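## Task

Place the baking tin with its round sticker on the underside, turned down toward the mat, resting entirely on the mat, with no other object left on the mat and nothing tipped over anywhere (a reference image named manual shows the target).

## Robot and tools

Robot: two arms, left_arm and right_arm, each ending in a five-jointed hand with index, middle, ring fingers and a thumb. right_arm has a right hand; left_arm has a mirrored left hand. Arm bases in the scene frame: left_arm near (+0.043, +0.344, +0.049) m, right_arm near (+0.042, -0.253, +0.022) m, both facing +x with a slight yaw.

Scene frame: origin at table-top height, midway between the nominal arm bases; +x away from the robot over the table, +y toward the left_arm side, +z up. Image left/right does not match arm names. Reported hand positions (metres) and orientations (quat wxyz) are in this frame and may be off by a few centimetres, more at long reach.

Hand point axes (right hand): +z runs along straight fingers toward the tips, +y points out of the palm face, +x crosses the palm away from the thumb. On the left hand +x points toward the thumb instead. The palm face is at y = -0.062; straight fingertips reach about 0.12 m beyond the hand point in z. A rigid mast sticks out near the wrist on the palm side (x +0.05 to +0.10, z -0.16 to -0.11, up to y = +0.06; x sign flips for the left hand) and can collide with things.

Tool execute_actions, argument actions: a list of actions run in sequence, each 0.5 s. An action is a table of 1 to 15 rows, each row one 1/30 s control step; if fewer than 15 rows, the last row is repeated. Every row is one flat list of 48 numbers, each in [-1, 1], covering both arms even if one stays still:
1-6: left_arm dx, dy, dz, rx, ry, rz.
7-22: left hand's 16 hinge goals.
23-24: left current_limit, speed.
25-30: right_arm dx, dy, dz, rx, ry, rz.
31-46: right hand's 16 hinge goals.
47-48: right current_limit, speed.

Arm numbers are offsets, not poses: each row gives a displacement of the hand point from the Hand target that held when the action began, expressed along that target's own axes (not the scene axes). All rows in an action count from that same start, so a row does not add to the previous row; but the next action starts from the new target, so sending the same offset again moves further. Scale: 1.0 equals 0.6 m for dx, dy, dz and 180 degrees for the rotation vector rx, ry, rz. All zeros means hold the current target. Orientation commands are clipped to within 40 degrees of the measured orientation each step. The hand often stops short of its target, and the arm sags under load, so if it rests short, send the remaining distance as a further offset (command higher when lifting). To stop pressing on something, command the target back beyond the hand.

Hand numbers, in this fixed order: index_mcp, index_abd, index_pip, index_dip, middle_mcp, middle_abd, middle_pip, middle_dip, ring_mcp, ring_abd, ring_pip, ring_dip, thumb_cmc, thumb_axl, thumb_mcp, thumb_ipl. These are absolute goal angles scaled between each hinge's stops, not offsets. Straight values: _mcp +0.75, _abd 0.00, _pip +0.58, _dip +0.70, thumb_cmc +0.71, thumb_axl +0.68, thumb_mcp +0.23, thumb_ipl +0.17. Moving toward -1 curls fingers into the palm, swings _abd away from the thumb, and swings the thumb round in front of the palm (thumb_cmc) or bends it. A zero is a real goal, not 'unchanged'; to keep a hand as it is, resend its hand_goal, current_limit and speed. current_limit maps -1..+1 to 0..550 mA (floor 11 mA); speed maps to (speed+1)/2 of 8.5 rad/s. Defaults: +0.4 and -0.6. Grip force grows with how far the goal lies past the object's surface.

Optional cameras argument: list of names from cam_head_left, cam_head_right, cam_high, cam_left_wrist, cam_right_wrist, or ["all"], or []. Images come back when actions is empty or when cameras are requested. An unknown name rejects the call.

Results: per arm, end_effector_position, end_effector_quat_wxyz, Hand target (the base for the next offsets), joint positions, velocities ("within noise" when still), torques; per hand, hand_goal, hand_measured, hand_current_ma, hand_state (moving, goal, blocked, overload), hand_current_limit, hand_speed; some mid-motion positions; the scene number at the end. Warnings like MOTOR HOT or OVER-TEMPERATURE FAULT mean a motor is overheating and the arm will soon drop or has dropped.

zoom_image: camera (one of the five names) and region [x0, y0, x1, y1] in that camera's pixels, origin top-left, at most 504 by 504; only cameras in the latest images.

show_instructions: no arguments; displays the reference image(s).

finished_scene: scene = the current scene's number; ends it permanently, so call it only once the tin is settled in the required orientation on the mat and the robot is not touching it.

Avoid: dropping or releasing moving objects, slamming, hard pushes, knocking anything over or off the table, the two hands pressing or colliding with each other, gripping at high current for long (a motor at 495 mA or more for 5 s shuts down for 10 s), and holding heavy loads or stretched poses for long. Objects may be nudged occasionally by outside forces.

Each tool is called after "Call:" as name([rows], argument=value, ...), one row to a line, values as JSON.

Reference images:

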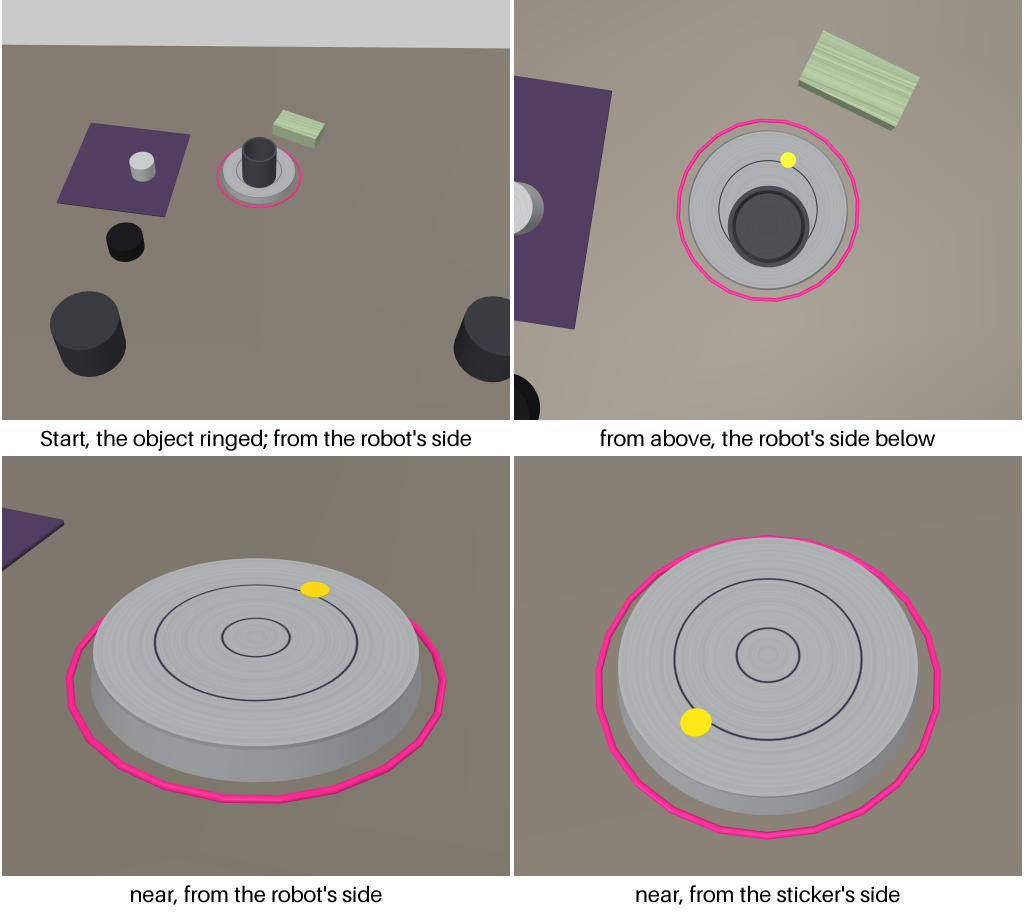

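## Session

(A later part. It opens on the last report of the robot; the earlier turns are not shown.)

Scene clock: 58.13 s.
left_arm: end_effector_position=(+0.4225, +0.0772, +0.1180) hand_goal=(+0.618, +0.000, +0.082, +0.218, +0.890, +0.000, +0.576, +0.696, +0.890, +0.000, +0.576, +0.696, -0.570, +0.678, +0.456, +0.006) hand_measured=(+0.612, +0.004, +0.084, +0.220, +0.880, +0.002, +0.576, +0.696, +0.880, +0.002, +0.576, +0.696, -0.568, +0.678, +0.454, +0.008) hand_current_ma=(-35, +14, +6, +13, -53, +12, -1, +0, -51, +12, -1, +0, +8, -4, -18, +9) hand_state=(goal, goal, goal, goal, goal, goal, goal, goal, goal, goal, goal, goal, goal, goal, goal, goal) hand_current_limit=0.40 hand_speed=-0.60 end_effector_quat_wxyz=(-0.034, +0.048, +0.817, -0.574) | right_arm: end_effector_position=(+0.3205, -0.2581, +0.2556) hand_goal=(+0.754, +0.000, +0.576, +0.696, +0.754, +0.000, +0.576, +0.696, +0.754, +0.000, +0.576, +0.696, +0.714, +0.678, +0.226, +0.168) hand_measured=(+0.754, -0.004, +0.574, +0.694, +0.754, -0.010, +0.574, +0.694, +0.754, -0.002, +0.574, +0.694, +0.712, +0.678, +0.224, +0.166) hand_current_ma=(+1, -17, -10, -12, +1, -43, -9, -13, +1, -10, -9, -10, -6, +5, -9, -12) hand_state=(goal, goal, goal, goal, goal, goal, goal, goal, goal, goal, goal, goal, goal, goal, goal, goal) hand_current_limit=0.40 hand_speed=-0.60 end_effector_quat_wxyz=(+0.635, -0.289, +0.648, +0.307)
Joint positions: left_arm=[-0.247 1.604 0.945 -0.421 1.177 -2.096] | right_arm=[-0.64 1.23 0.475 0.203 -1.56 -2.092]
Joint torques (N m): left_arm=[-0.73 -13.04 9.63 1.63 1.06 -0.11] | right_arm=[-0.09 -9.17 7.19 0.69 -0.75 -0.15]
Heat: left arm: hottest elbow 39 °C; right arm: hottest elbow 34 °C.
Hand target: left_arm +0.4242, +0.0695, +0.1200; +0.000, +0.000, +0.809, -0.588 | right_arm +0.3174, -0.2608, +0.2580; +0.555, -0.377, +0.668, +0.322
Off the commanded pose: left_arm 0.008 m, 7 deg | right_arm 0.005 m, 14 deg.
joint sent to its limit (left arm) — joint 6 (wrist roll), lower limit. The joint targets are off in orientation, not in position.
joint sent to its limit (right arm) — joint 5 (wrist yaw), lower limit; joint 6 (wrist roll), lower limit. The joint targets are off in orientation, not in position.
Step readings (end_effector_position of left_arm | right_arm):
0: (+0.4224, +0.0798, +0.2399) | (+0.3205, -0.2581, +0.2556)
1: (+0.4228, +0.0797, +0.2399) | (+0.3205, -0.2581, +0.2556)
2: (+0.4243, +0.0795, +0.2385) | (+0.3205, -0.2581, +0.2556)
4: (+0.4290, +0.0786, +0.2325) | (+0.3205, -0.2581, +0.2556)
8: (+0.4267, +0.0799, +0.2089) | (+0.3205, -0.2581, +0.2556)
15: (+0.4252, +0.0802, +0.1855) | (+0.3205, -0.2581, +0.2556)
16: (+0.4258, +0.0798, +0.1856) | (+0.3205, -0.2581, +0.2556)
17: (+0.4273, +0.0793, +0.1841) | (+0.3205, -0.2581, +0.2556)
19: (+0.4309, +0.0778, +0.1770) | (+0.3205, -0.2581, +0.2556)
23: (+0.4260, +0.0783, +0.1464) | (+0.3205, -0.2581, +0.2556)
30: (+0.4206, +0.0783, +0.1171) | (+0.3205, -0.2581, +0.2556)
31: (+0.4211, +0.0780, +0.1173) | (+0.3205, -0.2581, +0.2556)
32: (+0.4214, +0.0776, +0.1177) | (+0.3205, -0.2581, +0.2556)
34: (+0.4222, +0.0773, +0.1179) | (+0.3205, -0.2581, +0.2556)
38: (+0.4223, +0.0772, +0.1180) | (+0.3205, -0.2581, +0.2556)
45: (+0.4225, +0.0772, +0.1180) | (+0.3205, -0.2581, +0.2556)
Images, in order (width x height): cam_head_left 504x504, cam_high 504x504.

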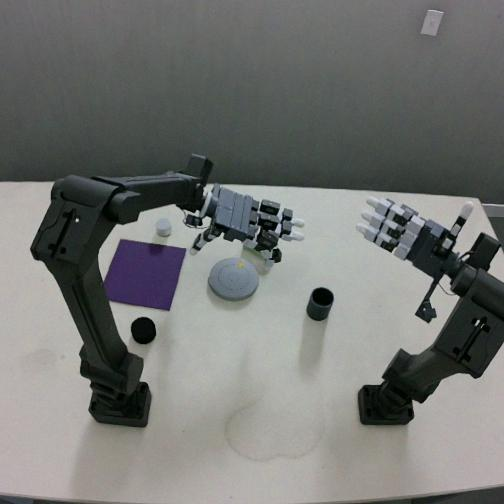

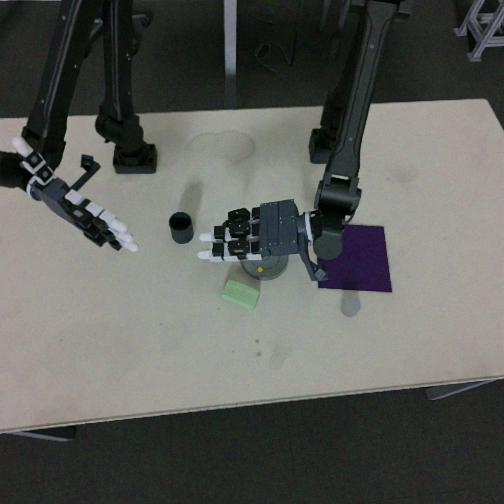

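Call:
execute_actions([
  [[0,0.06,0.026,0,0,0,0.617,0,0.081,0.218,0.89,0,0.576,0.696,0.89,0,0.576,0.696,-0.571,0.678,0.455,0.006,0.4,-0.6,0,0,0,0,0,0,0.754,0,0.576,0.696,0.754,0,0.576,0.696,0.754,0,0.576,0.696,0.714,0.678,0.226,0.168,0.4,-0.6]],
  [[0,0.034,0.016,0,0,0,0.617,0,0.081,0.218,0.89,0,0.576,0.696,0.89,0,0.576,0.696,-0.571,0.678,0.455,0.006,0.4,-0.6,0,0,0,0,0,0,0.754,0,0.576,0.696,0.754,0,0.576,0.696,0.754,0,0.576,0.696,0.714,0.678,0.226,0.168,0.4,-0.6]],
  [[0,0.02,0.008,0,0,0,0.617,0,0.081,0.218,0.89,0,0.576,0.696,0.89,0,0.576,0.696,-0.571,0.678,0.455,0.006,0.4,-0.6,0,0,0,0,0,0,0.754,0,0.576,0.696,0.754,0,0.576,0.696,0.754,0,0.576,0.696,0.714,0.678,0.226,0.168,0.4,-0.6]],
], cameras=["cam_high","cam_head_left"])

Call:
zoom_image(camera="cam_head_left", region=[150, 200, 300, 350])

Call:
zoom_image(camera="cam_high", region=[180, 160, 340, 320])

Scene clock: 60.87 s.
left_arm: end_effector_position=(+0.4289, +0.0678, +0.0530) hand_goal=(+0.618, +0.000, +0.082, +0.218, +0.890, +0.000, +0.576, +0.696, +0.890, +0.000, +0.576, +0.696, -0.570, +0.678, +0.456, +0.006) hand_measured=(+0.612, +0.004, +0.084, +0.220, +0.880, +0.002, +0.576, +0.696, +0.880, +0.002, +0.576, +0.696, -0.568, +0.678, +0.454, +0.008) hand_current_ma=(-35, +14, +6, +13, -53, +12, -1, +0, -51, +12, -1, +0, +8, -4, -18, +9) hand_state=(goal, goal, goal, goal, goal, goal, goal, goal, goal, goal, goal, goal, goal, goal, goal, goal) hand_current_limit=0.40 hand_speed=-0.60 end_effector_quat_wxyz=(-0.029, +0.061, +0.816, -0.574) | right_arm: end_effector_position=(+0.3205, -0.2581, +0.2556) hand_goal=(+0.754, +0.000, +0.576, +0.696, +0.754, +0.000, +0.576, +0.696, +0.754, +0.000, +0.576, +0.696, +0.714, +0.678, +0.226, +0.168) hand_measured=(+0.754, -0.004, +0.574, +0.694, +0.754, -0.010, +0.574, +0.694, +0.754, -0.002, +0.574, +0.694, +0.712, +0.678, +0.224, +0.166) hand_current_ma=(+1, -17, -10, -12, +1, -43, -9, -13, +1, -10, -9, -10, -6, +5, -9, -12) hand_state=(goal, goal, goal, goal, goal, goal, goal, goal, goal, goal, goal, goal, goal, goal, goal, goal) hand_current_limit=0.40 hand_speed=-0.60 end_effector_quat_wxyz=(+0.635, -0.289, +0.648, +0.307)
Joint positions: left_arm=[-0.264 1.747 0.909 -0.219 1.172 -2.096] | right_arm=[-0.64 1.23 0.475 0.203 -1.56 -2.092]
Joint torques (N m): left_arm=[0.26 -12.57 7.25 1.78 0.93 -0.1] | right_arm=[-0.09 -9.17 7.17 0.65 -0.74 -0.17]
Heat: left arm: hottest elbow 39 °C; right arm: hottest elbow 34 °C.
Hand target: left_arm +0.4241, +0.0621, +0.0455; +0.000, +0.000, +0.809, -0.588 | right_arm +0.3174, -0.2608, +0.2580; +0.555, -0.377, +0.668, +0.322
Off the commanded pose: left_arm 0.010 m, 8 deg | right_arm 0.005 m, 14 deg.
joint sent to its limit (left arm) — joint 6 (wrist roll), lower limit. The joint targets are off in orientation, not in position.
joint sent to its limit (right arm) — joint 5 (wrist yaw), lower limit; joint 6 (wrist roll), lower limit. The joint targets are off in orientation, not in position.
Step readings (end_effector_position of left_arm | right_arm):
0: (+0.4225, +0.0772, +0.1180) | (+0.3205, -0.2581, +0.2556)
1: (+0.4227, +0.0771, +0.1180) | (+0.3205, -0.2581, +0.2556)
2: (+0.4237, +0.0764, +0.1175) | (+0.3205, -0.2581, +0.2556)
4: (+0.4280, +0.0743, +0.1143) | (+0.3205, -0.2581, +0.2556)
8: (+0.4302, +0.0727, +0.0997) | (+0.3205, -0.2581, +0.2556)
15: (+0.4245, +0.0730, +0.0836) | (+0.3205, -0.2581, +0.2556)
16: (+0.4249, +0.0728, +0.0837) | (+0.3205, -0.2581, +0.2556)
17: (+0.4260, +0.0723, +0.0838) | (+0.3205, -0.2581, +0.2556)
19: (+0.4291, +0.0707, +0.0821) | (+0.3205, -0.2581, +0.2556)
23: (+0.4304, +0.0692, +0.0729) | (+0.3205, -0.2581, +0.2556)
30: (+0.4267, +0.0692, +0.0639) | (+0.3205, -0.2581, +0.2556)
31: (+0.4270, +0.0691, +0.0639) | (+0.3205, -0.2581, +0.2556)
32: (+0.4277, +0.0689, +0.0639) | (+0.3205, -0.2581, +0.2556)
34: (+0.4295, +0.0681, +0.0630) | (+0.3205, -0.2581, +0.2556)
38: (+0.4307, +0.0677, +0.0578) | (+0.3205, -0.2581, +0.2556)
45: (+0.4286, +0.0679, +0.0529) | (+0.3205, -0.2581, +0.2556)
Images, in order (width x height): cam_head_left 504x504, cam_high 504x504.

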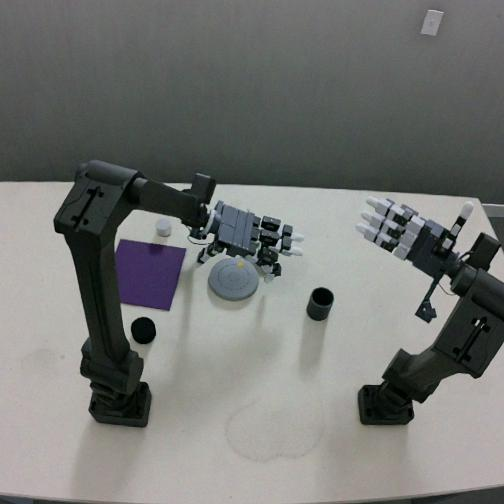

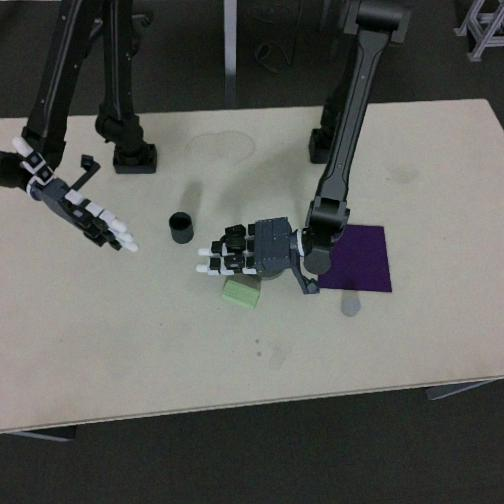

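Scaled by 3.360 from the camera's 504x504 image, which has a finer 720x720 frame.

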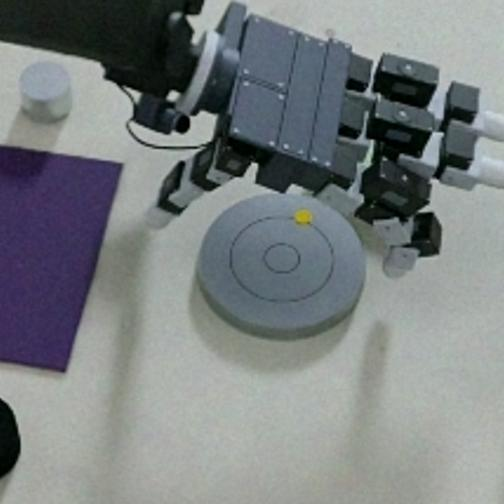

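Scaled by 3.150 from the camera's 504x504 image, which has a finer 720x720 frame.

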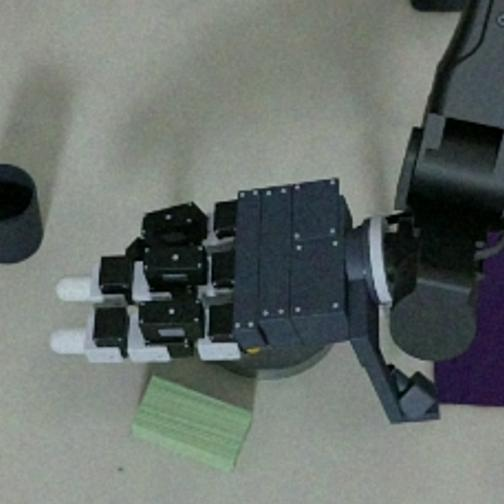

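Call:
execute_actions([
  [[0.015,0.016,0.005,0,0,0,0.617,0,0.081,0.218,0.89,0,0.576,0.696,0.89,0,0.576,0.696,-0.571,0.678,0.455,0.006,0.4,-0.6,0,0,0,0,0,0,0.754,0,0.576,0.696,0.754,0,0.576,0.696,0.754,0,0.576,0.696,0.714,0.678,0.226,0.168,0.4,-0.6]],
  [[0.003,0.014,0.004,0,0,0,0.617,0,0.081,0.218,0.89,0,0.576,0.696,0.89,0,0.576,0.696,-0.571,0.678,0.455,0.006,0.4,-0.6,0,0,0,0,0,0,0.754,0,0.576,0.696,0.754,0,0.576,0.696,0.754,0,0.576,0.696,0.714,0.678,0.226,0.168,0.4,-0.6]],
], cameras=["cam_head_right","cam_head_left"])

Call:
zoom_image(camera="cam_head_left", region=[180, 230, 290, 340])

Scene clock: 62.67 s.
left_arm: end_effector_position=(+0.4194, +0.0670, +0.0364) hand_goal=(+0.618, +0.000, +0.082, +0.218, +0.890, +0.000, +0.576, +0.696, +0.890, +0.000, +0.576, +0.696, -0.570, +0.678, +0.456, +0.006) hand_measured=(+0.614, +0.000, +0.082, +0.218, +0.880, +0.002, +0.576, +0.696, +0.880, +0.002, +0.576, +0.696, -0.568, +0.678, +0.454, +0.008) hand_current_ma=(-18, -2, -1, -3, -54, +12, -1, +0, -51, +12, -1, +0, +8, -4, -18, +9) hand_state=(goal, goal, goal, goal, goal, goal, goal, goal, goal, goal, goal, goal, goal, goal, goal, goal) hand_current_limit=0.40 hand_speed=-0.60 end_effector_quat_wxyz=(-0.030, +0.065, +0.815, -0.575) | right_arm: end_effector_position=(+0.3205, -0.2581, +0.2556) hand_goal=(+0.754, +0.000, +0.576, +0.696, +0.754, +0.000, +0.576, +0.696, +0.754, +0.000, +0.576, +0.696, +0.714, +0.678, +0.226, +0.168) hand_measured=(+0.754, -0.004, +0.574, +0.694, +0.754, -0.010, +0.574, +0.694, +0.754, -0.002, +0.574, +0.694, +0.712, +0.678, +0.224, +0.166) hand_current_ma=(+1, -17, -10, -12, +1, -43, -9, -13, +1, -10, -9, -10, -6, +5, -9, -12) hand_state=(goal, goal, goal, goal, goal, goal, goal, goal, goal, goal, goal, goal, goal, goal, goal, goal) hand_current_limit=0.40 hand_speed=-0.60 end_effector_quat_wxyz=(+0.635, -0.289, +0.648, +0.307)
Joint positions: left_arm=[-0.272 1.769 0.875 -0.158 1.172 -2.098] | right_arm=[-0.64 1.23 0.475 0.203 -1.56 -2.092]
Joint torques (N m): left_arm=[-0.26 -12.86 6.64 1.81 0.82 -0.19] | right_arm=[0.03 -9.11 7.2 0.66 -0.74 -0.17]
Heat: left arm: hottest elbow 39 °C; right arm: hottest elbow 34 °C.
Hand target: left_arm +0.4132, +0.0625, +0.0267; +0.000, +0.000, +0.809, -0.588 | right_arm +0.3174, -0.2608, +0.2580; +0.555, -0.377, +0.668, +0.322
Off the commanded pose: left_arm 0.012 m, 8 deg | right_arm 0.005 m, 14 deg.
joint sent to its limit (left arm) — joint 6 (wrist roll), lower limit. The joint targets are off in orientation, not in position.
joint sent to its limit (right arm) — joint 5 (wrist yaw), lower limit; joint 6 (wrist roll), lower limit. The joint targets are off in orientation, not in position.
Step readings (end_effector_position of left_arm | right_arm):
0: (+0.4289, +0.0678, +0.0530) | (+0.3205, -0.2581, +0.2556)
1: (+0.4290, +0.0678, +0.0530) | (+0.3205, -0.2581, +0.2556)
2: (+0.4288, +0.0677, +0.0526) | (+0.3205, -0.2581, +0.2556)
4: (+0.4280, +0.0676, +0.0514) | (+0.3205, -0.2581, +0.2556)
8: (+0.4221, +0.0678, +0.0465) | (+0.3205, -0.2581, +0.2556)
15: (+0.4196, +0.0676, +0.0428) | (+0.3205, -0.2581, +0.2556)
16: (+0.4198, +0.0676, +0.0428) | (+0.3205, -0.2581, +0.2556)
17: (+0.4203, +0.0674, +0.0428) | (+0.3205, -0.2581, +0.2556)
19: (+0.4212, +0.0669, +0.0420) | (+0.3205, -0.2581, +0.2556)
23: (+0.4202, +0.0670, +0.0379) | (+0.3205, -0.2581, +0.2556)
30: (+0.4194, +0.0672, +0.0364) | (+0.3205, -0.2581, +0.2556)
Images, in order (width x height): cam_head_left 504x504, cam_head_right 504x504.

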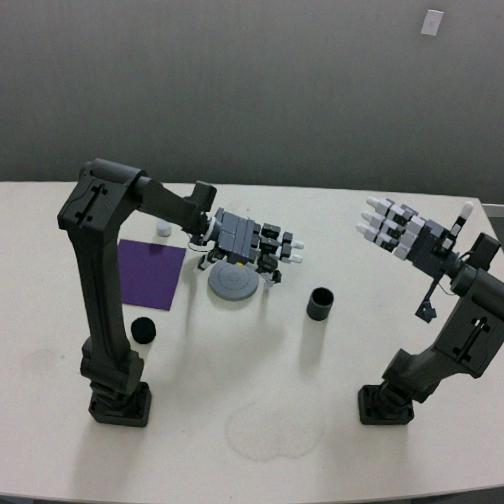

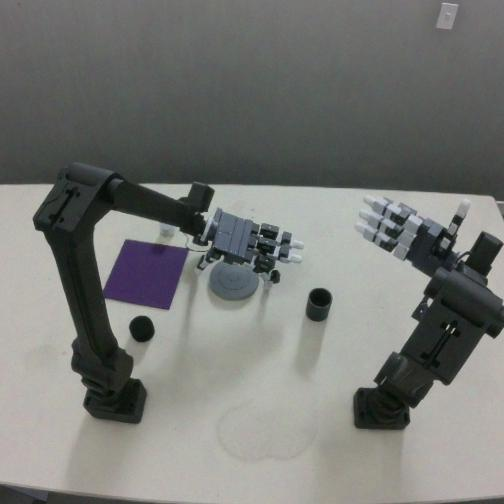

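Scaled by 4.582 from the camera's 504x504 image, which has a finer 720x720 frame.

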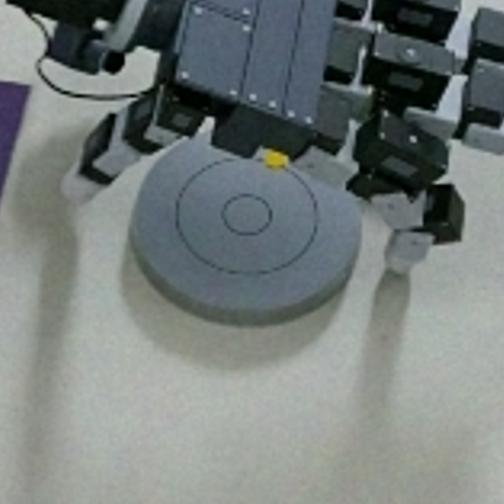

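Call:
execute_actions([
  [[0,0.01,0.003,0,0,0,0.617,0,0.081,0.218,0.89,0,0.576,0.696,0.89,0,0.576,0.696,-0.571,0.678,0.455,0.006,0.4,-0.6,0,0,0,0,0,0,0.754,0,0.576,0.696,0.754,0,0.576,0.696,0.754,0,0.576,0.696,0.714,0.678,0.226,0.168,0.4,-0.6]],
  [[0,0,0,0,0,0,0.617,0,-0.13,0.218,0.89,0,0.576,0.696,0.89,0,0.576,0.696,-0.571,0.678,0.455,-0.32,0.2,-0.9,0,0,0,0,0,0,0.754,0,0.576,0.696,0.754,0,0.576,0.696,0.754,0,0.576,0.696,0.714,0.678,0.226,0.168,0.4,-0.6]],
  [[0,0,0,0,0,0,0.617,0,-0.25,0.16,0.89,0,0.576,0.696,0.89,0,0.576,0.696,-0.571,0.678,0.455,-0.45,0.2,-0.9,0,0,0,0,0,0,0.754,0,0.576,0.696,0.754,0,0.576,0.696,0.754,0,0.576,0.696,0.714,0.678,0.226,0.168,0.4,-0.6]],
  [[0,0,0,0,0,0,0.617,0,-0.25,0.16,0.89,0,0.576,0.696,0.89,0,0.576,0.696,-0.571,0.678,0.455,-0.45,0.2,-0.9,0,0,0,0,0,0,0.754,0,0.576,0.696,0.754,0,0.576,0.696,0.754,0,0.576,0.696,0.714,0.678,0.226,0.168,0.4,-0.6]],
], cameras=["cam_head_right","cam_head_left"])

Call:
zoom_image(camera="cam_head_left", region=[180, 230, 290, 340])

Scene clock: 65.70 s.
left_arm: end_effector_position=(+0.4188, +0.0648, +0.0323) hand_goal=(+0.618, +0.000, -0.250, +0.160, +0.890, +0.000, +0.576, +0.696, +0.890, +0.000, +0.576, +0.696, -0.570, +0.678, +0.456, -0.450) hand_measured=(+0.664, +0.002, -0.200, +0.172, +0.880, +0.002, +0.576, +0.696, +0.880, +0.002, +0.576, +0.696, -0.572, +0.678, +0.494, -0.298) hand_current_ma=(+245, +8, +247, +56, -54, +12, -1, +0, -51, +12, -1, +0, -10, -4, +243, +330) hand_state=(blocked, goal, blocked, goal, goal, goal, goal, goal, goal, goal, goal, goal, goal, goal, blocked, blocked) hand_current_limit=0.20 hand_speed=-0.90 end_effector_quat_wxyz=(-0.031, +0.066, +0.814, -0.576) | right_arm: end_effector_position=(+0.3205, -0.2581, +0.2556) hand_goal=(+0.754, +0.000, +0.576, +0.696, +0.754, +0.000, +0.576, +0.696, +0.754, +0.000, +0.576, +0.696, +0.714, +0.678, +0.226, +0.168) hand_measured=(+0.754, -0.004, +0.574, +0.694, +0.754, -0.010, +0.574, +0.694, +0.754, -0.002, +0.574, +0.694, +0.712, +0.678, +0.224, +0.166) hand_current_ma=(+1, -17, -10, -12, +1, -43, -9, -13, +1, -10, -9, -10, -6, +5, -9, -12) hand_state=(goal, goal, goal, goal, goal, goal, goal, goal, goal, goal, goal, goal, goal, goal, goal, goal) hand_current_limit=0.40 hand_speed=-0.60 end_effector_quat_wxyz=(+0.635, -0.289, +0.648, +0.307)
Joint positions: left_arm=[-0.276 1.78 0.873 -0.138 1.174 -2.105] | right_arm=[-0.64 1.23 0.475 0.203 -1.56 -2.092]
Joint torques (N m): left_arm=[-0.09 -12.81 6.61 1.65 0.73 -0.06] | right_arm=[-0.15 -9.11 7.2 0.66 -0.75 -0.16]
Heat: left arm: hottest elbow 38 °C; right arm: hottest elbow 34 °C.
Hand target: left_arm +0.4133, +0.0627, +0.0205; +0.000, +0.000, +0.809, -0.588 | right_arm +0.3174, -0.2608, +0.2580; +0.555, -0.377, +0.668, +0.322
Off the commanded pose: left_arm 0.013 m, 9 deg | right_arm 0.005 m, 14 deg.
joint sent to its limit (left arm) — joint 6 (wrist roll), lower limit. The joint targets are off in orientation, not in position.
joint sent to its limit (right arm) — joint 5 (wrist yaw), lower limit; joint 6 (wrist roll), lower limit. The joint targets are off in orientation, not in position.
Step readings (end_effector_position of left_arm | right_arm):
0: (+0.4194, +0.0670, +0.0364) | (+0.3205, -0.2581, +0.2556)
1: (+0.4195, +0.0670, +0.0364) | (+0.3205, -0.2581, +0.2556)
2: (+0.4196, +0.0669, +0.0363) | (+0.3205, -0.2581, +0.2556)
4: (+0.4196, +0.0666, +0.0358) | (+0.3205, -0.2581, +0.2556)
8: (+0.4197, +0.0661, +0.0354) | (+0.3205, -0.2581, +0.2556)
15: (+0.4197, +0.0660, +0.0354) | (+0.3205, -0.2581, +0.2556)
16: (+0.4197, +0.0660, +0.0353) | (+0.3205, -0.2581, +0.2556)
17: (+0.4198, +0.0660, +0.0353) | (+0.3205, -0.2581, +0.2556)
19: (+0.4199, +0.0659, +0.0350) | (+0.3205, -0.2581, +0.2556)
23: (+0.4203, +0.0653, +0.0350) | (+0.3205, -0.2581, +0.2556)
30: (+0.4199, +0.0640, +0.0348) | (+0.3205, -0.2581, +0.2556)
31: (+0.4199, +0.0640, +0.0348) | (+0.3205, -0.2581, +0.2556)
32: (+0.4199, +0.0640, +0.0348) | (+0.3205, -0.2581, +0.2556)
34: (+0.4199, +0.0640, +0.0348) | (+0.3205, -0.2581, +0.2556)
38: (+0.4197, +0.0642, +0.0339) | (+0.3205, -0.2581, +0.2556)
45: (+0.4196, +0.0644, +0.0329) | (+0.3205, -0.2581, +0.2556)
46: (+0.4196, +0.0644, +0.0329) | (+0.3205, -0.2581, +0.2556)
47: (+0.4196, +0.0644, +0.0329) | (+0.3205, -0.2581, +0.2556)
49: (+0.4196, +0.0644, +0.0329) | (+0.3205, -0.2581, +0.2556)
53: (+0.4197, +0.0644, +0.0328) | (+0.3205, -0.2581, +0.2556)
60: (+0.4188, +0.0648, +0.0323) | (+0.3205, -0.2581, +0.2556)
Images, in order (width x height): cam_head_left 504x504, cam_head_right 504x504.

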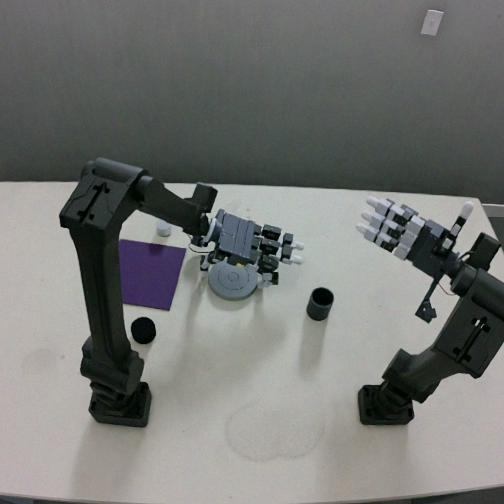

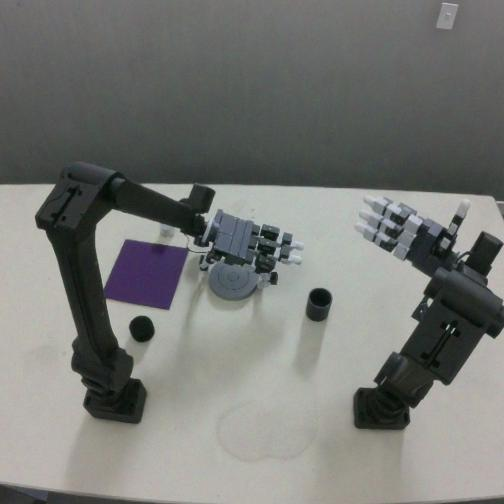

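Scaled by 4.582 from the camera's 504x504 image, which has a finer 720x720 frame.

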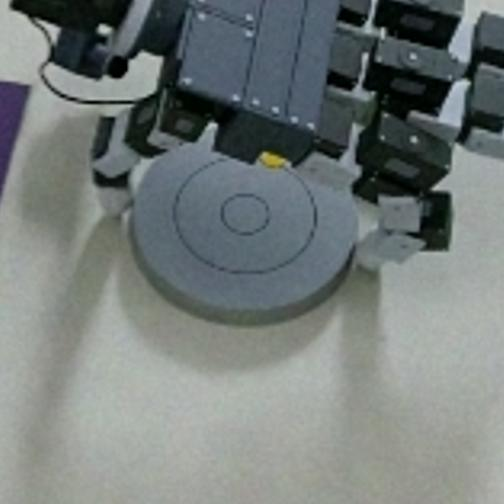

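Call:
execute_actions([
  [[0,0,0,0,0,0,0.58,0,-0.33,0.1,0.89,0,0.576,0.696,0.89,0,0.576,0.696,-0.571,0.678,0.42,-0.6,0.6,-0.9,0,0,0,0,0,0,0.754,0,0.576,0.696,0.754,0,0.576,0.696,0.754,0,0.576,0.696,0.714,0.678,0.226,0.168,0.4,-0.6]],
  [[-0.005,-0.06,-0.02,0,0,0,0.58,0,-0.33,0.1,0.89,0,0.576,0.696,0.89,0,0.576,0.696,-0.571,0.678,0.42,-0.6,0.6,-0.9,0,0,0,0,0,0,0.754,0,0.576,0.696,0.754,0,0.576,0.696,0.754,0,0.576,0.696,0.714,0.678,0.226,0.168,0.4,-0.6]],
  [[0,-0.06,-0.02,0,0,0,0.58,0,-0.33,0.1,0.89,0,0.576,0.696,0.89,0,0.576,0.696,-0.571,0.678,0.42,-0.6,0.6,-0.9,0,0,0,0,0,0,0.754,0,0.576,0.696,0.754,0,0.576,0.696,0.754,0,0.576,0.696,0.714,0.678,0.226,0.168,0.4,-0.6]],
  [[0,-0.08,-0.026,0,0,0,0.58,0,-0.33,0.1,0.89,0,0.576,0.696,0.89,0,0.576,0.696,-0.571,0.678,0.42,-0.6,0.6,-0.9,0,0,0,0,0,0,0.754,0,0.576,0.696,0.754,0,0.576,0.696,0.754,0,0.576,0.696,0.714,0.678,0.226,0.168,0.4,-0.6]],
  [[0,-0.08,-0.026,0,0,0,0.58,0,-0.33,0.1,0.89,0,0.576,0.696,0.89,0,0.576,0.696,-0.571,0.678,0.42,-0.6,0.6,-0.9,0,0,0,0,0,0,0.754,0,0.576,0.696,0.754,0,0.576,0.696,0.754,0,0.576,0.696,0.714,0.678,0.226,0.168,0.4,-0.6]],
], cameras=["cam_head_right","cam_head_left"])

Call:
zoom_image(camera="cam_head_left", region=[160, 190, 310, 340])

Scene clock: 72.53 s.
left_arm: end_effector_position=(+0.4043, +0.0697, +0.1835) hand_goal=(+0.580, +0.000, -0.330, +0.100, +0.890, +0.000, +0.576, +0.696, +0.890, +0.000, +0.576, +0.696, -0.570, +0.678, +0.420, -0.600) hand_measured=(+0.664, +0.002, -0.202, +0.160, +0.880, +0.002, +0.576, +0.696, +0.880, +0.002, +0.576, +0.696, -0.578, +0.678, +0.494, -0.306) hand_current_ma=(+440, +7, +440, +305, -54, +11, -1, +0, -51, +11, -1, +0, -36, -4, +440, +440) hand_state=(blocked, goal, blocked, blocked, goal, goal, goal, goal, goal, goal, goal, goal, goal, goal, blocked, blocked) hand_current_limit=0.60 hand_speed=-0.90 end_effector_quat_wxyz=(-0.048, +0.055, +0.817, -0.572) | right_arm: end_effector_position=(+0.3205, -0.2581, +0.2556) hand_goal=(+0.754, +0.000, +0.576, +0.696, +0.754, +0.000, +0.576, +0.696, +0.754, +0.000, +0.576, +0.696, +0.714, +0.678, +0.226, +0.168) hand_measured=(+0.754, -0.004, +0.574, +0.694, +0.754, -0.010, +0.574, +0.694, +0.754, -0.002, +0.574, +0.694, +0.712, +0.678, +0.224, +0.166) hand_current_ma=(+1, -17, -10, -12, +1, -43, -9, -13, +1, -10, -9, -10, -6, +5, -9, -12) hand_state=(goal, goal, goal, goal, goal, goal, goal, goal, goal, goal, goal, goal, goal, goal, goal, goal) hand_current_limit=0.40 hand_speed=-0.60 end_effector_quat_wxyz=(+0.635, -0.289, +0.648, +0.307)
Joint positions: left_arm=[-0.276 1.483 1.007 -0.611 1.176 -2.105] | right_arm=[-0.64 1.23 0.475 0.203 -1.56 -2.092]
Joint torques (N m): left_arm=[0.56 -12.28 13.3 0.76 0.99 -0.05] | right_arm=[-0.09 -8.94 7.16 0.66 -0.74 -0.15]
Heat: left arm: hottest elbow 38 °C; right arm: hottest elbow 34 °C.
Hand target: left_arm +0.4163, +0.0633, +0.1973; +0.000, +0.000, +0.809, -0.588 | right_arm +0.3174, -0.2608, +0.2580; +0.555, -0.377, +0.668, +0.322
Off the commanded pose: left_arm 0.019 m, 9 deg | right_arm 0.005 m, 14 deg.
joint sent to its limit (left arm) — joint 6 (wrist roll), lower limit. The joint targets are off in orientation, not in position.
joint sent to its limit (right arm) — joint 5 (wrist yaw), lower limit; joint 6 (wrist roll), lower limit. The joint targets are off in orientation, not in position.
Step readings (end_effector_position of left_arm | right_arm):
0: (+0.4188, +0.0648, +0.0323) | (+0.3205, -0.2581, +0.2556)
1: (+0.4188, +0.0648, +0.0323) | (+0.3205, -0.2581, +0.2556)
2: (+0.4188, +0.0648, +0.0323) | (+0.3205, -0.2581, +0.2556)
4: (+0.4188, +0.0648, +0.0323) | (+0.3205, -0.2581, +0.2556)
8: (+0.4186, +0.0648, +0.0320) | (+0.3205, -0.2581, +0.2556)
15: (+0.4186, +0.0648, +0.0320) | (+0.3205, -0.2581, +0.2556)
16: (+0.4186, +0.0648, +0.0320) | (+0.3205, -0.2581, +0.2556)
17: (+0.4181, +0.0650, +0.0320) | (+0.3205, -0.2581, +0.2556)
19: (+0.4154, +0.0663, +0.0335) | (+0.3205, -0.2581, +0.2556)
23: (+0.4109, +0.0680, +0.0414) | (+0.3205, -0.2581, +0.2556)
30: (+0.4104, +0.0681, +0.0501) | (+0.3205, -0.2581, +0.2556)
31: (+0.4100, +0.0683, +0.0500) | (+0.3205, -0.2581, +0.2556)
32: (+0.4083, +0.0689, +0.0506) | (+0.3205, -0.2581, +0.2556)
34: (+0.4037, +0.0705, +0.0548) | (+0.3205, -0.2581, +0.2556)
38: (+0.4005, +0.0712, +0.0714) | (+0.3205, -0.2581, +0.2556)
45: (+0.4037, +0.0699, +0.0850) | (+0.3205, -0.2581, +0.2556)
46: (+0.4031, +0.0701, +0.0849) | (+0.3205, -0.2581, +0.2556)
47: (+0.4016, +0.0706, +0.0859) | (+0.3205, -0.2581, +0.2556)
49: (+0.3966, +0.0725, +0.0911) | (+0.3205, -0.2581, +0.2556)
53: (+0.3951, +0.0727, +0.1127) | (+0.3205, -0.2581, +0.2556)
60: (+0.4059, +0.0687, +0.1366) | (+0.3205, -0.2581, +0.2556)
61: (+0.4055, +0.0691, +0.1364) | (+0.3205, -0.2581, +0.2556)
62: (+0.4036, +0.0699, +0.1369) | (+0.3205, -0.2581, +0.2556)
64: (+0.3982, +0.0718, +0.1406) | (+0.3205, -0.2581, +0.2556)
68: (+0.3964, +0.0724, +0.1594) | (+0.3205, -0.2581, +0.2556)
75: (+0.4054, +0.0690, +0.1839) | (+0.3205, -0.2581, +0.2556)
Images, in order (width x height): cam_head_left 504x504, cam_head_right 504x504.

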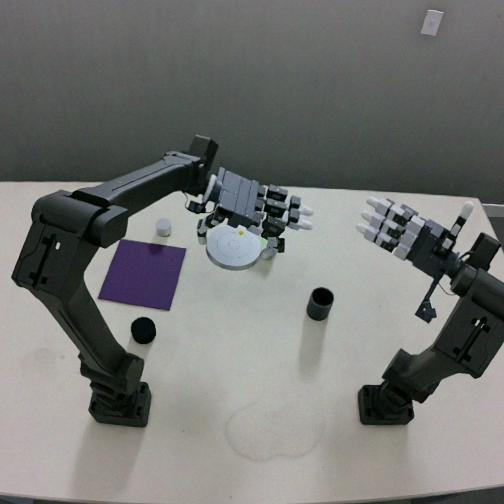

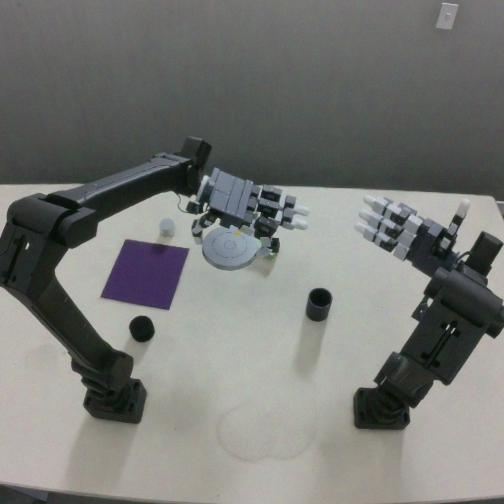

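Scaled by 3.360 from the camera's 504x504 image, which has a finer 720x720 frame.

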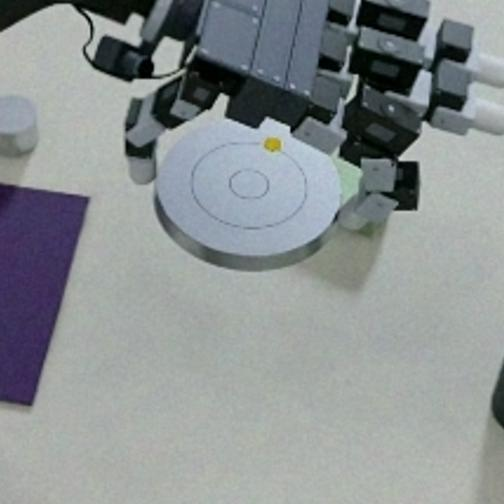

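Call:
execute_actions([
  [[0.035,-0.071,0.056,0,0.077,0.025,0.58,0,-0.33,0.1,0.89,0,0.576,0.696,0.89,0,0.576,0.696,-0.571,0.678,0.42,-0.6,0.6,-0.9,0,0,0,0,0,0,0.754,0,0.576,0.696,0.754,0,0.576,0.696,0.754,0,0.576,0.696,0.714,0.678,0.226,0.168,0.4,-0.6]],
  [[0,0,0,0,-0.06,0.185,0.58,0,-0.33,0.1,0.89,0,0.576,0.696,0.89,0,0.576,0.696,-0.571,0.678,0.42,-0.6,0.6,-0.9,0,0,0,0,0,0,0.754,0,0.576,0.696,0.754,0,0.576,0.696,0.754,0,0.576,0.696,0.714,0.678,0.226,0.168,0.4,-0.6]],
  [[0,0,0,0,-0.06,0.185,0.58,0,-0.33,0.1,0.89,0,0.576,0.696,0.89,0,0.576,0.696,-0.571,0.678,0.42,-0.6,0.6,-0.9,0,0,0,0,0,0,0.754,0,0.576,0.696,0.754,0,0.576,0.696,0.754,0,0.576,0.696,0.714,0.678,0.226,0.168,0.4,-0.6]],
  [[0,0,0,0,-0.06,0.185,0.58,0,-0.33,0.1,0.89,0,0.576,0.696,0.89,0,0.576,0.696,-0.571,0.678,0.42,-0.6,0.6,-0.9,0,0,0,0,0,0,0.754,0,0.576,0.696,0.754,0,0.576,0.696,0.754,0,0.576,0.696,0.714,0.678,0.226,0.168,0.4,-0.6]],
], cameras=["cam_head_right","cam_head_left","cam_high"])

Call:
zoom_image(camera="cam_head_left", region=[130, 180, 330, 380])

Call:
zoom_image(camera="cam_high", region=[180, 130, 380, 330])

Scene clock: 77.97 s.
left_arm: end_effector_position=(+0.3910, +0.0205, +0.2236) hand_goal=(+0.580, +0.000, -0.330, +0.100, +0.890, +0.000, +0.576, +0.696, +0.890, +0.000, +0.576, +0.696, -0.570, +0.678, +0.420, -0.600) hand_measured=(+0.664, +0.006, -0.202, +0.160, +0.890, +0.002, +0.576, +0.696, +0.890, +0.002, +0.576, +0.696, -0.562, +0.678, +0.494, -0.306) hand_current_ma=(+440, +25, +440, +305, -2, +10, -2, +0, -2, +10, -2, +0, +45, -4, +440, +440) hand_state=(blocked, goal, blocked, blocked, goal, goal, goal, goal, goal, goal, goal, goal, goal, goal, blocked, blocked) hand_current_limit=0.60 hand_speed=-0.90 end_effector_quat_wxyz=(+0.573, +0.531, +0.449, -0.434) | right_arm: end_effector_position=(+0.3205, -0.2581, +0.2556) hand_goal=(+0.754, +0.000, +0.576, +0.696, +0.754, +0.000, +0.576, +0.696, +0.754, +0.000, +0.576, +0.696, +0.714, +0.678, +0.226, +0.168) hand_measured=(+0.754, -0.004, +0.574, +0.694, +0.754, -0.010, +0.574, +0.694, +0.754, -0.002, +0.574, +0.694, +0.712, +0.678, +0.224, +0.166) hand_current_ma=(+1, -17, -10, -12, +1, -43, -9, -13, +1, -10, -9, -10, -6, +5, -9, -12) hand_state=(goal, goal, goal, goal, goal, goal, goal, goal, goal, goal, goal, goal, goal, goal, goal, goal) hand_current_limit=0.40 hand_speed=-0.60 end_effector_quat_wxyz=(+0.635, -0.289, +0.648, +0.307)
Joint positions: left_arm=[-0.485 1.486 0.355 1.189 0.965 -1.398] | right_arm=[-0.64 1.23 0.475 0.203 -1.56 -2.092]
Joint torques (N m): left_arm=[0.85 -8.29 6.39 2.77 0.03 0.24] | right_arm=[-0.09 -9.17 7.16 0.62 -0.74 -0.17]
Heat: left arm: hottest elbow 39 °C; right arm: hottest elbow 34 °C.
Hand target: left_arm +0.3953, +0.0181, +0.2275; +0.591, +0.525, +0.429, -0.436 | right_arm +0.3174, -0.2608, +0.2580; +0.555, -0.377, +0.668, +0.322
Off the commanded pose: left_arm 0.006 m, 3 deg | right_arm 0.005 m, 14 deg.
joint sent to its limit (right arm) — joint 5 (wrist yaw), lower limit; joint 6 (wrist roll), lower limit. The joint targets are off in orientation, not in position.
Step readings (end_effector_position of left_arm | right_arm):
0: (+0.4043, +0.0697, +0.1835) | (+0.3205, -0.2581, +0.2556)
1: (+0.4041, +0.0696, +0.1834) | (+0.3205, -0.2581, +0.2556)
2: (+0.4025, +0.0685, +0.1846) | (+0.3205, -0.2581, +0.2556)
4: (+0.3972, +0.0631, +0.1892) | (+0.3205, -0.2581, +0.2556)
8: (+0.3858, +0.0393, +0.2042) | (+0.3205, -0.2581, +0.2556)
15: (+0.3812, +0.0250, +0.2144) | (+0.3205, -0.2581, +0.2556)
16: (+0.3817, +0.0251, +0.2143) | (+0.3205, -0.2581, +0.2556)
17: (+0.3861, +0.0256, +0.2126) | (+0.3205, -0.2581, +0.2556)
19: (+0.3948, +0.0261, +0.2090) | (+0.3205, -0.2581, +0.2556)
23: (+0.3902, +0.0300, +0.2191) | (+0.3205, -0.2581, +0.2556)
30: (+0.3938, +0.0226, +0.2328) | (+0.3205, -0.2581, +0.2556)
31: (+0.3950, +0.0229, +0.2304) | (+0.3205, -0.2581, +0.2556)
32: (+0.3978, +0.0236, +0.2268) | (+0.3205, -0.2581, +0.2556)
34: (+0.3998, +0.0266, +0.2208) | (+0.3205, -0.2581, +0.2556)
38: (+0.3839, +0.0316, +0.2119) | (+0.3205, -0.2581, +0.2556)
45: (+0.3882, +0.0255, +0.2234) | (+0.3205, -0.2581, +0.2556)
46: (+0.3900, +0.0249, +0.2255) | (+0.3205, -0.2581, +0.2556)
47: (+0.3933, +0.0249, +0.2289) | (+0.3205, -0.2581, +0.2556)
49: (+0.3956, +0.0261, +0.2345) | (+0.3205, -0.2581, +0.2556)
53: (+0.3863, +0.0288, +0.2240) | (+0.3205, -0.2581, +0.2556)
60: (+0.3899, +0.0230, +0.2129) | (+0.3205, -0.2581, +0.2556)
Images, in order (width x height): cam_head_left 504x504, cam_head_right 504x504, cam_high 504x504.

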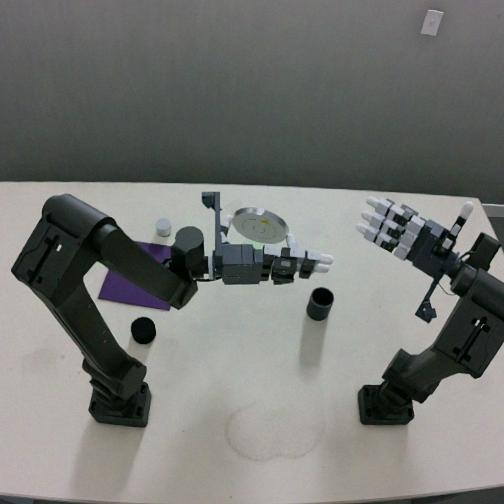

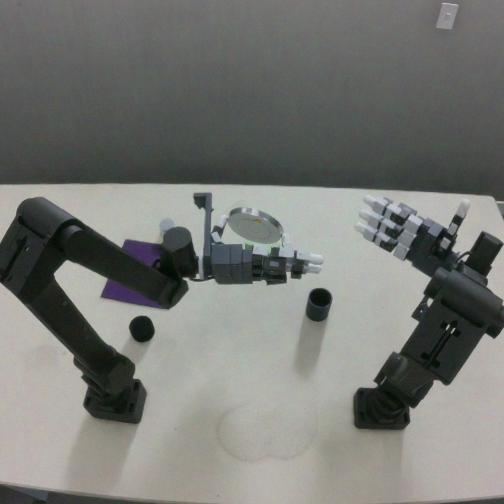

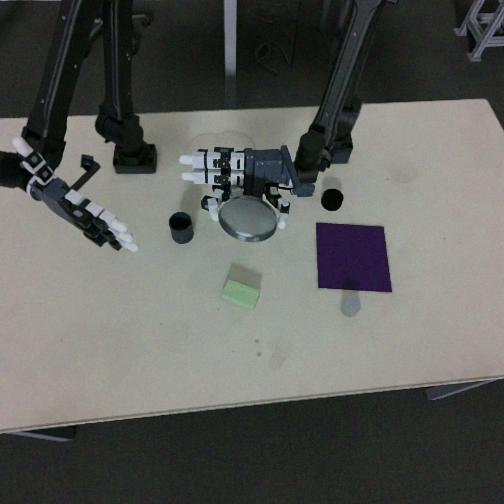

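Scaled by 2.520 from the camera's 504x504 image, which has a finer 720x720 frame.

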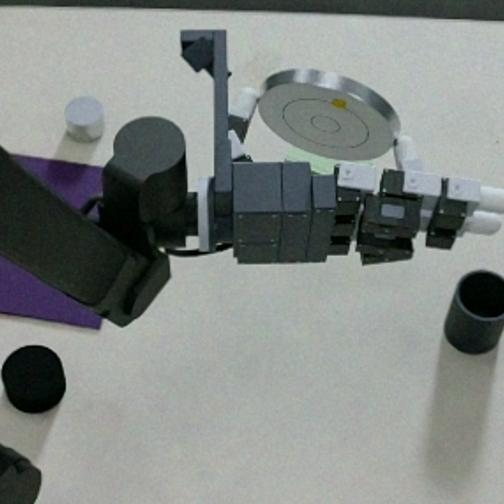

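Scaled by 2.520 from the camera's 504x504 image, which has a finer 720x720 frame.

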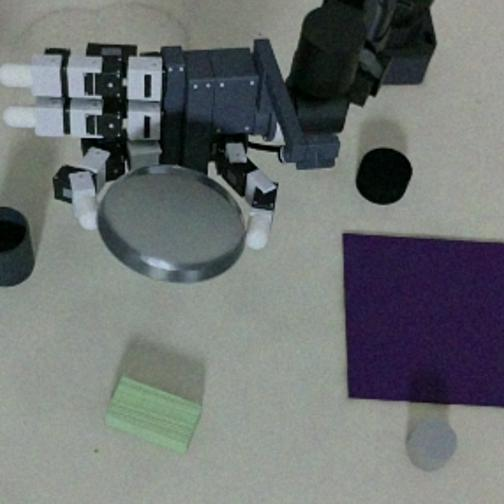

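Call:
execute_actions([
  [[0.1,-0.046,-0.013,0,0,0,0.58,0,-0.33,0.1,0.89,0,0.576,0.696,0.89,0,0.576,0.696,-0.571,0.678,0.42,-0.6,0.6,-0.9,0,0,0,0,0,0,0.754,0,0.576,0.696,0.754,0,0.576,0.696,0.754,0,0.576,0.696,0.714,0.678,0.226,0.168,0.4,-0.6]],
  [[0.095,-0.045,-0.013,0,0,0,0.58,0,-0.33,0.1,0.89,0,0.576,0.696,0.89,0,0.576,0.696,-0.571,0.678,0.42,-0.6,0.6,-0.9,0,0,0,0,0,0,0.754,0,0.576,0.696,0.754,0,0.576,0.696,0.754,0,0.576,0.696,0.714,0.678,0.226,0.168,0.4,-0.6]],
], cameras=["cam_head_right","cam_head_left","cam_high"])

Call:
zoom_image(camera="cam_head_left", region=[130, 180, 330, 380])

Call:
zoom_image(camera="cam_high", region=[180, 130, 380, 330])

Scene clock: 80.70 s.
left_arm: end_effector_position=(+0.3703, +0.0281, +0.0951) hand_goal=(+0.580, +0.000, -0.330, +0.100, +0.890, +0.000, +0.576, +0.696, +0.890, +0.000, +0.576, +0.696, -0.570, +0.678, +0.420, -0.600) hand_measured=(+0.664, +0.006, -0.202, +0.160, +0.890, +0.002, +0.576, +0.696, +0.890, +0.002, +0.576, +0.696, -0.560, +0.678, +0.494, -0.306) hand_current_ma=(+440, +27, +440, +305, +2, +10, -2, +0, +1, +10, -2, +0, +54, -4, +440, +440) hand_state=(blocked, goal, blocked, blocked, goal, goal, goal, goal, goal, goal, goal, goal, goal, goal, blocked, blocked) hand_current_limit=0.60 hand_speed=-0.90 end_effector_quat_wxyz=(+0.537, +0.554, +0.474, -0.424) | right_arm: end_effector_position=(+0.3205, -0.2581, +0.2556) hand_goal=(+0.754, +0.000, +0.576, +0.696, +0.754, +0.000, +0.576, +0.696, +0.754, +0.000, +0.576, +0.696, +0.714, +0.678, +0.226, +0.168) hand_measured=(+0.754, -0.004, +0.574, +0.694, +0.754, -0.010, +0.574, +0.694, +0.754, -0.002, +0.574, +0.694, +0.712, +0.678, +0.224, +0.166) hand_current_ma=(+1, -17, -10, -12, +1, -43, -9, -13, +1, -10, -9, -10, -6, +5, -9, -12) hand_state=(goal, goal, goal, goal, goal, goal, goal, goal, goal, goal, goal, goal, goal, goal, goal, goal) hand_current_limit=0.40 hand_speed=-0.60 end_effector_quat_wxyz=(+0.635, -0.289, +0.648, +0.307)
Joint positions: left_arm=[-0.493 1.976 0.32 1.544 0.971 -1.283] | right_arm=[-0.64 1.23 0.475 0.203 -1.56 -2.092]
Joint torques (N m): left_arm=[0.97 -10.34 1.89 2.62 0.14 0.31] | right_arm=[-0.09 -9.05 7.2 0.64 -0.74 -0.15]
Heat: left arm: hottest elbow 38 °C; right arm: hottest elbow 34 °C.
Hand target: left_arm +0.3710, +0.0224, +0.0997; +0.591, +0.525, +0.429, -0.436 | right_arm +0.3174, -0.2608, +0.2580; +0.555, -0.377, +0.668, +0.322
Off the commanded pose: left_arm 0.007 m, 9 deg | right_arm 0.005 m, 14 deg.
joint sent to its limit (left arm) — joint 4 (wrist pitch), upper limit. The joint targets are off in orientation, not in position.
joint sent to its limit (right arm) — joint 5 (wrist yaw), lower limit; joint 6 (wrist roll), lower limit. The joint targets are off in orientation, not in position.
Step readings (end_effector_position of left_arm | right_arm):
0: (+0.3910, +0.0205, +0.2237) | (+0.3205, -0.2581, +0.2556)
1: (+0.3909, +0.0206, +0.2235) | (+0.3205, -0.2581, +0.2556)
2: (+0.3906, +0.0209, +0.2229) | (+0.3205, -0.2581, +0.2556)
4: (+0.3905, +0.0218, +0.2149) | (+0.3205, -0.2581, +0.2556)
8: (+0.3857, +0.0255, +0.1695) | (+0.3205, -0.2581, +0.2556)
15: (+0.3824, +0.0274, +0.1509) | (+0.3205, -0.2581, +0.2556)
16: (+0.3824, +0.0274, +0.1527) | (+0.3205, -0.2581, +0.2556)
17: (+0.3820, +0.0273, +0.1527) | (+0.3205, -0.2581, +0.2556)
19: (+0.3803, +0.0268, +0.1434) | (+0.3205, -0.2581, +0.2556)
23: (+0.3752, +0.0286, +0.1057) | (+0.3205, -0.2581, +0.2556)
30: (+0.3709, +0.0285, +0.0939) | (+0.3205, -0.2581, +0.2556)
Images, in order (width x height): cam_head_left 504x504, cam_head_right 504x504, cam_high 504x504.

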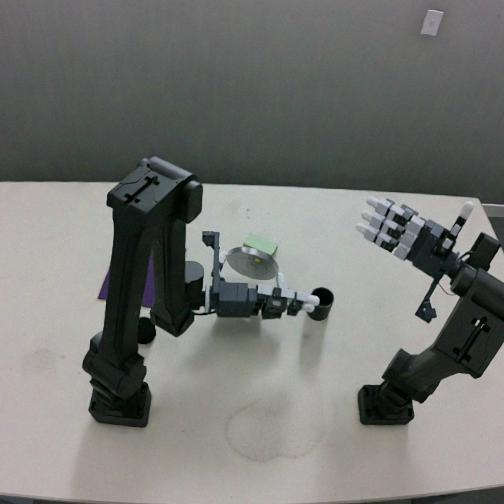

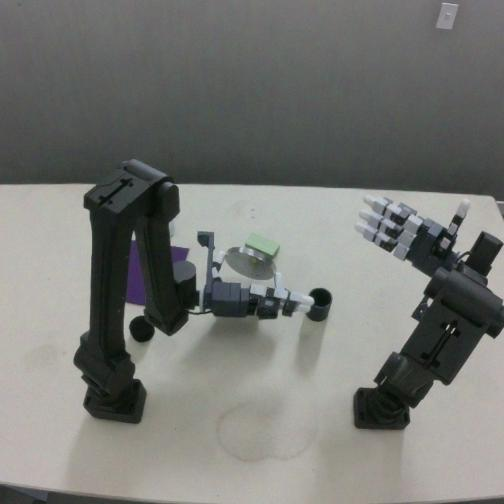

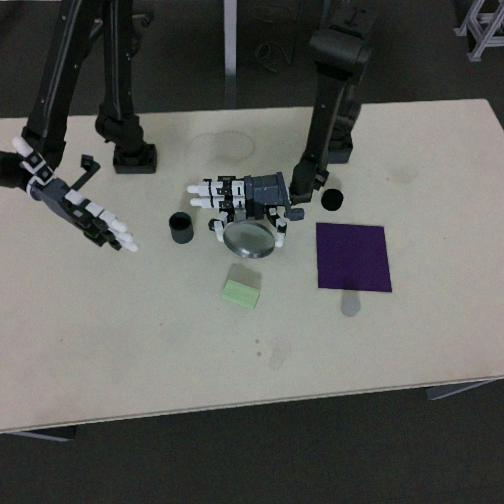

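Scaled by 2.520 from the camera's 504x504 image, which has a finer 720x720 frame.

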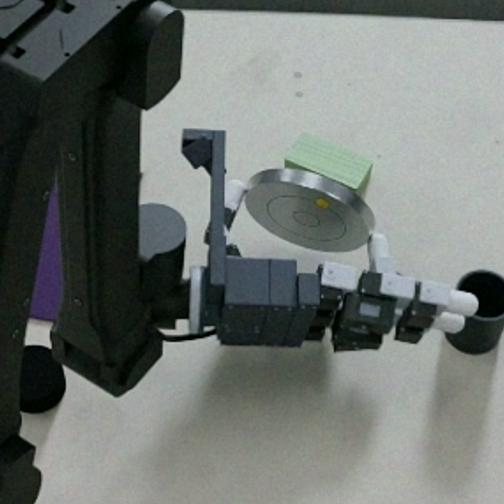

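Scaled by 2.520 from the camera's 504x504 image, which has a finer 720x720 frame.

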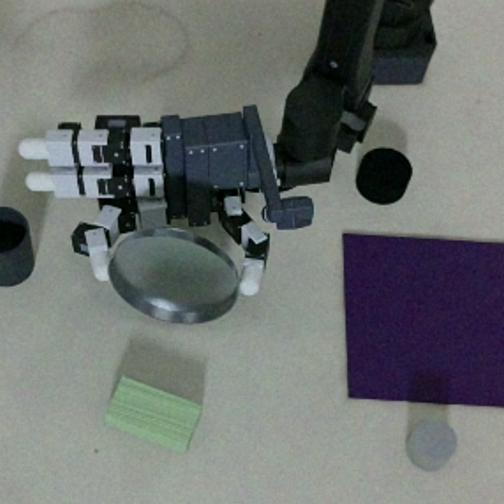

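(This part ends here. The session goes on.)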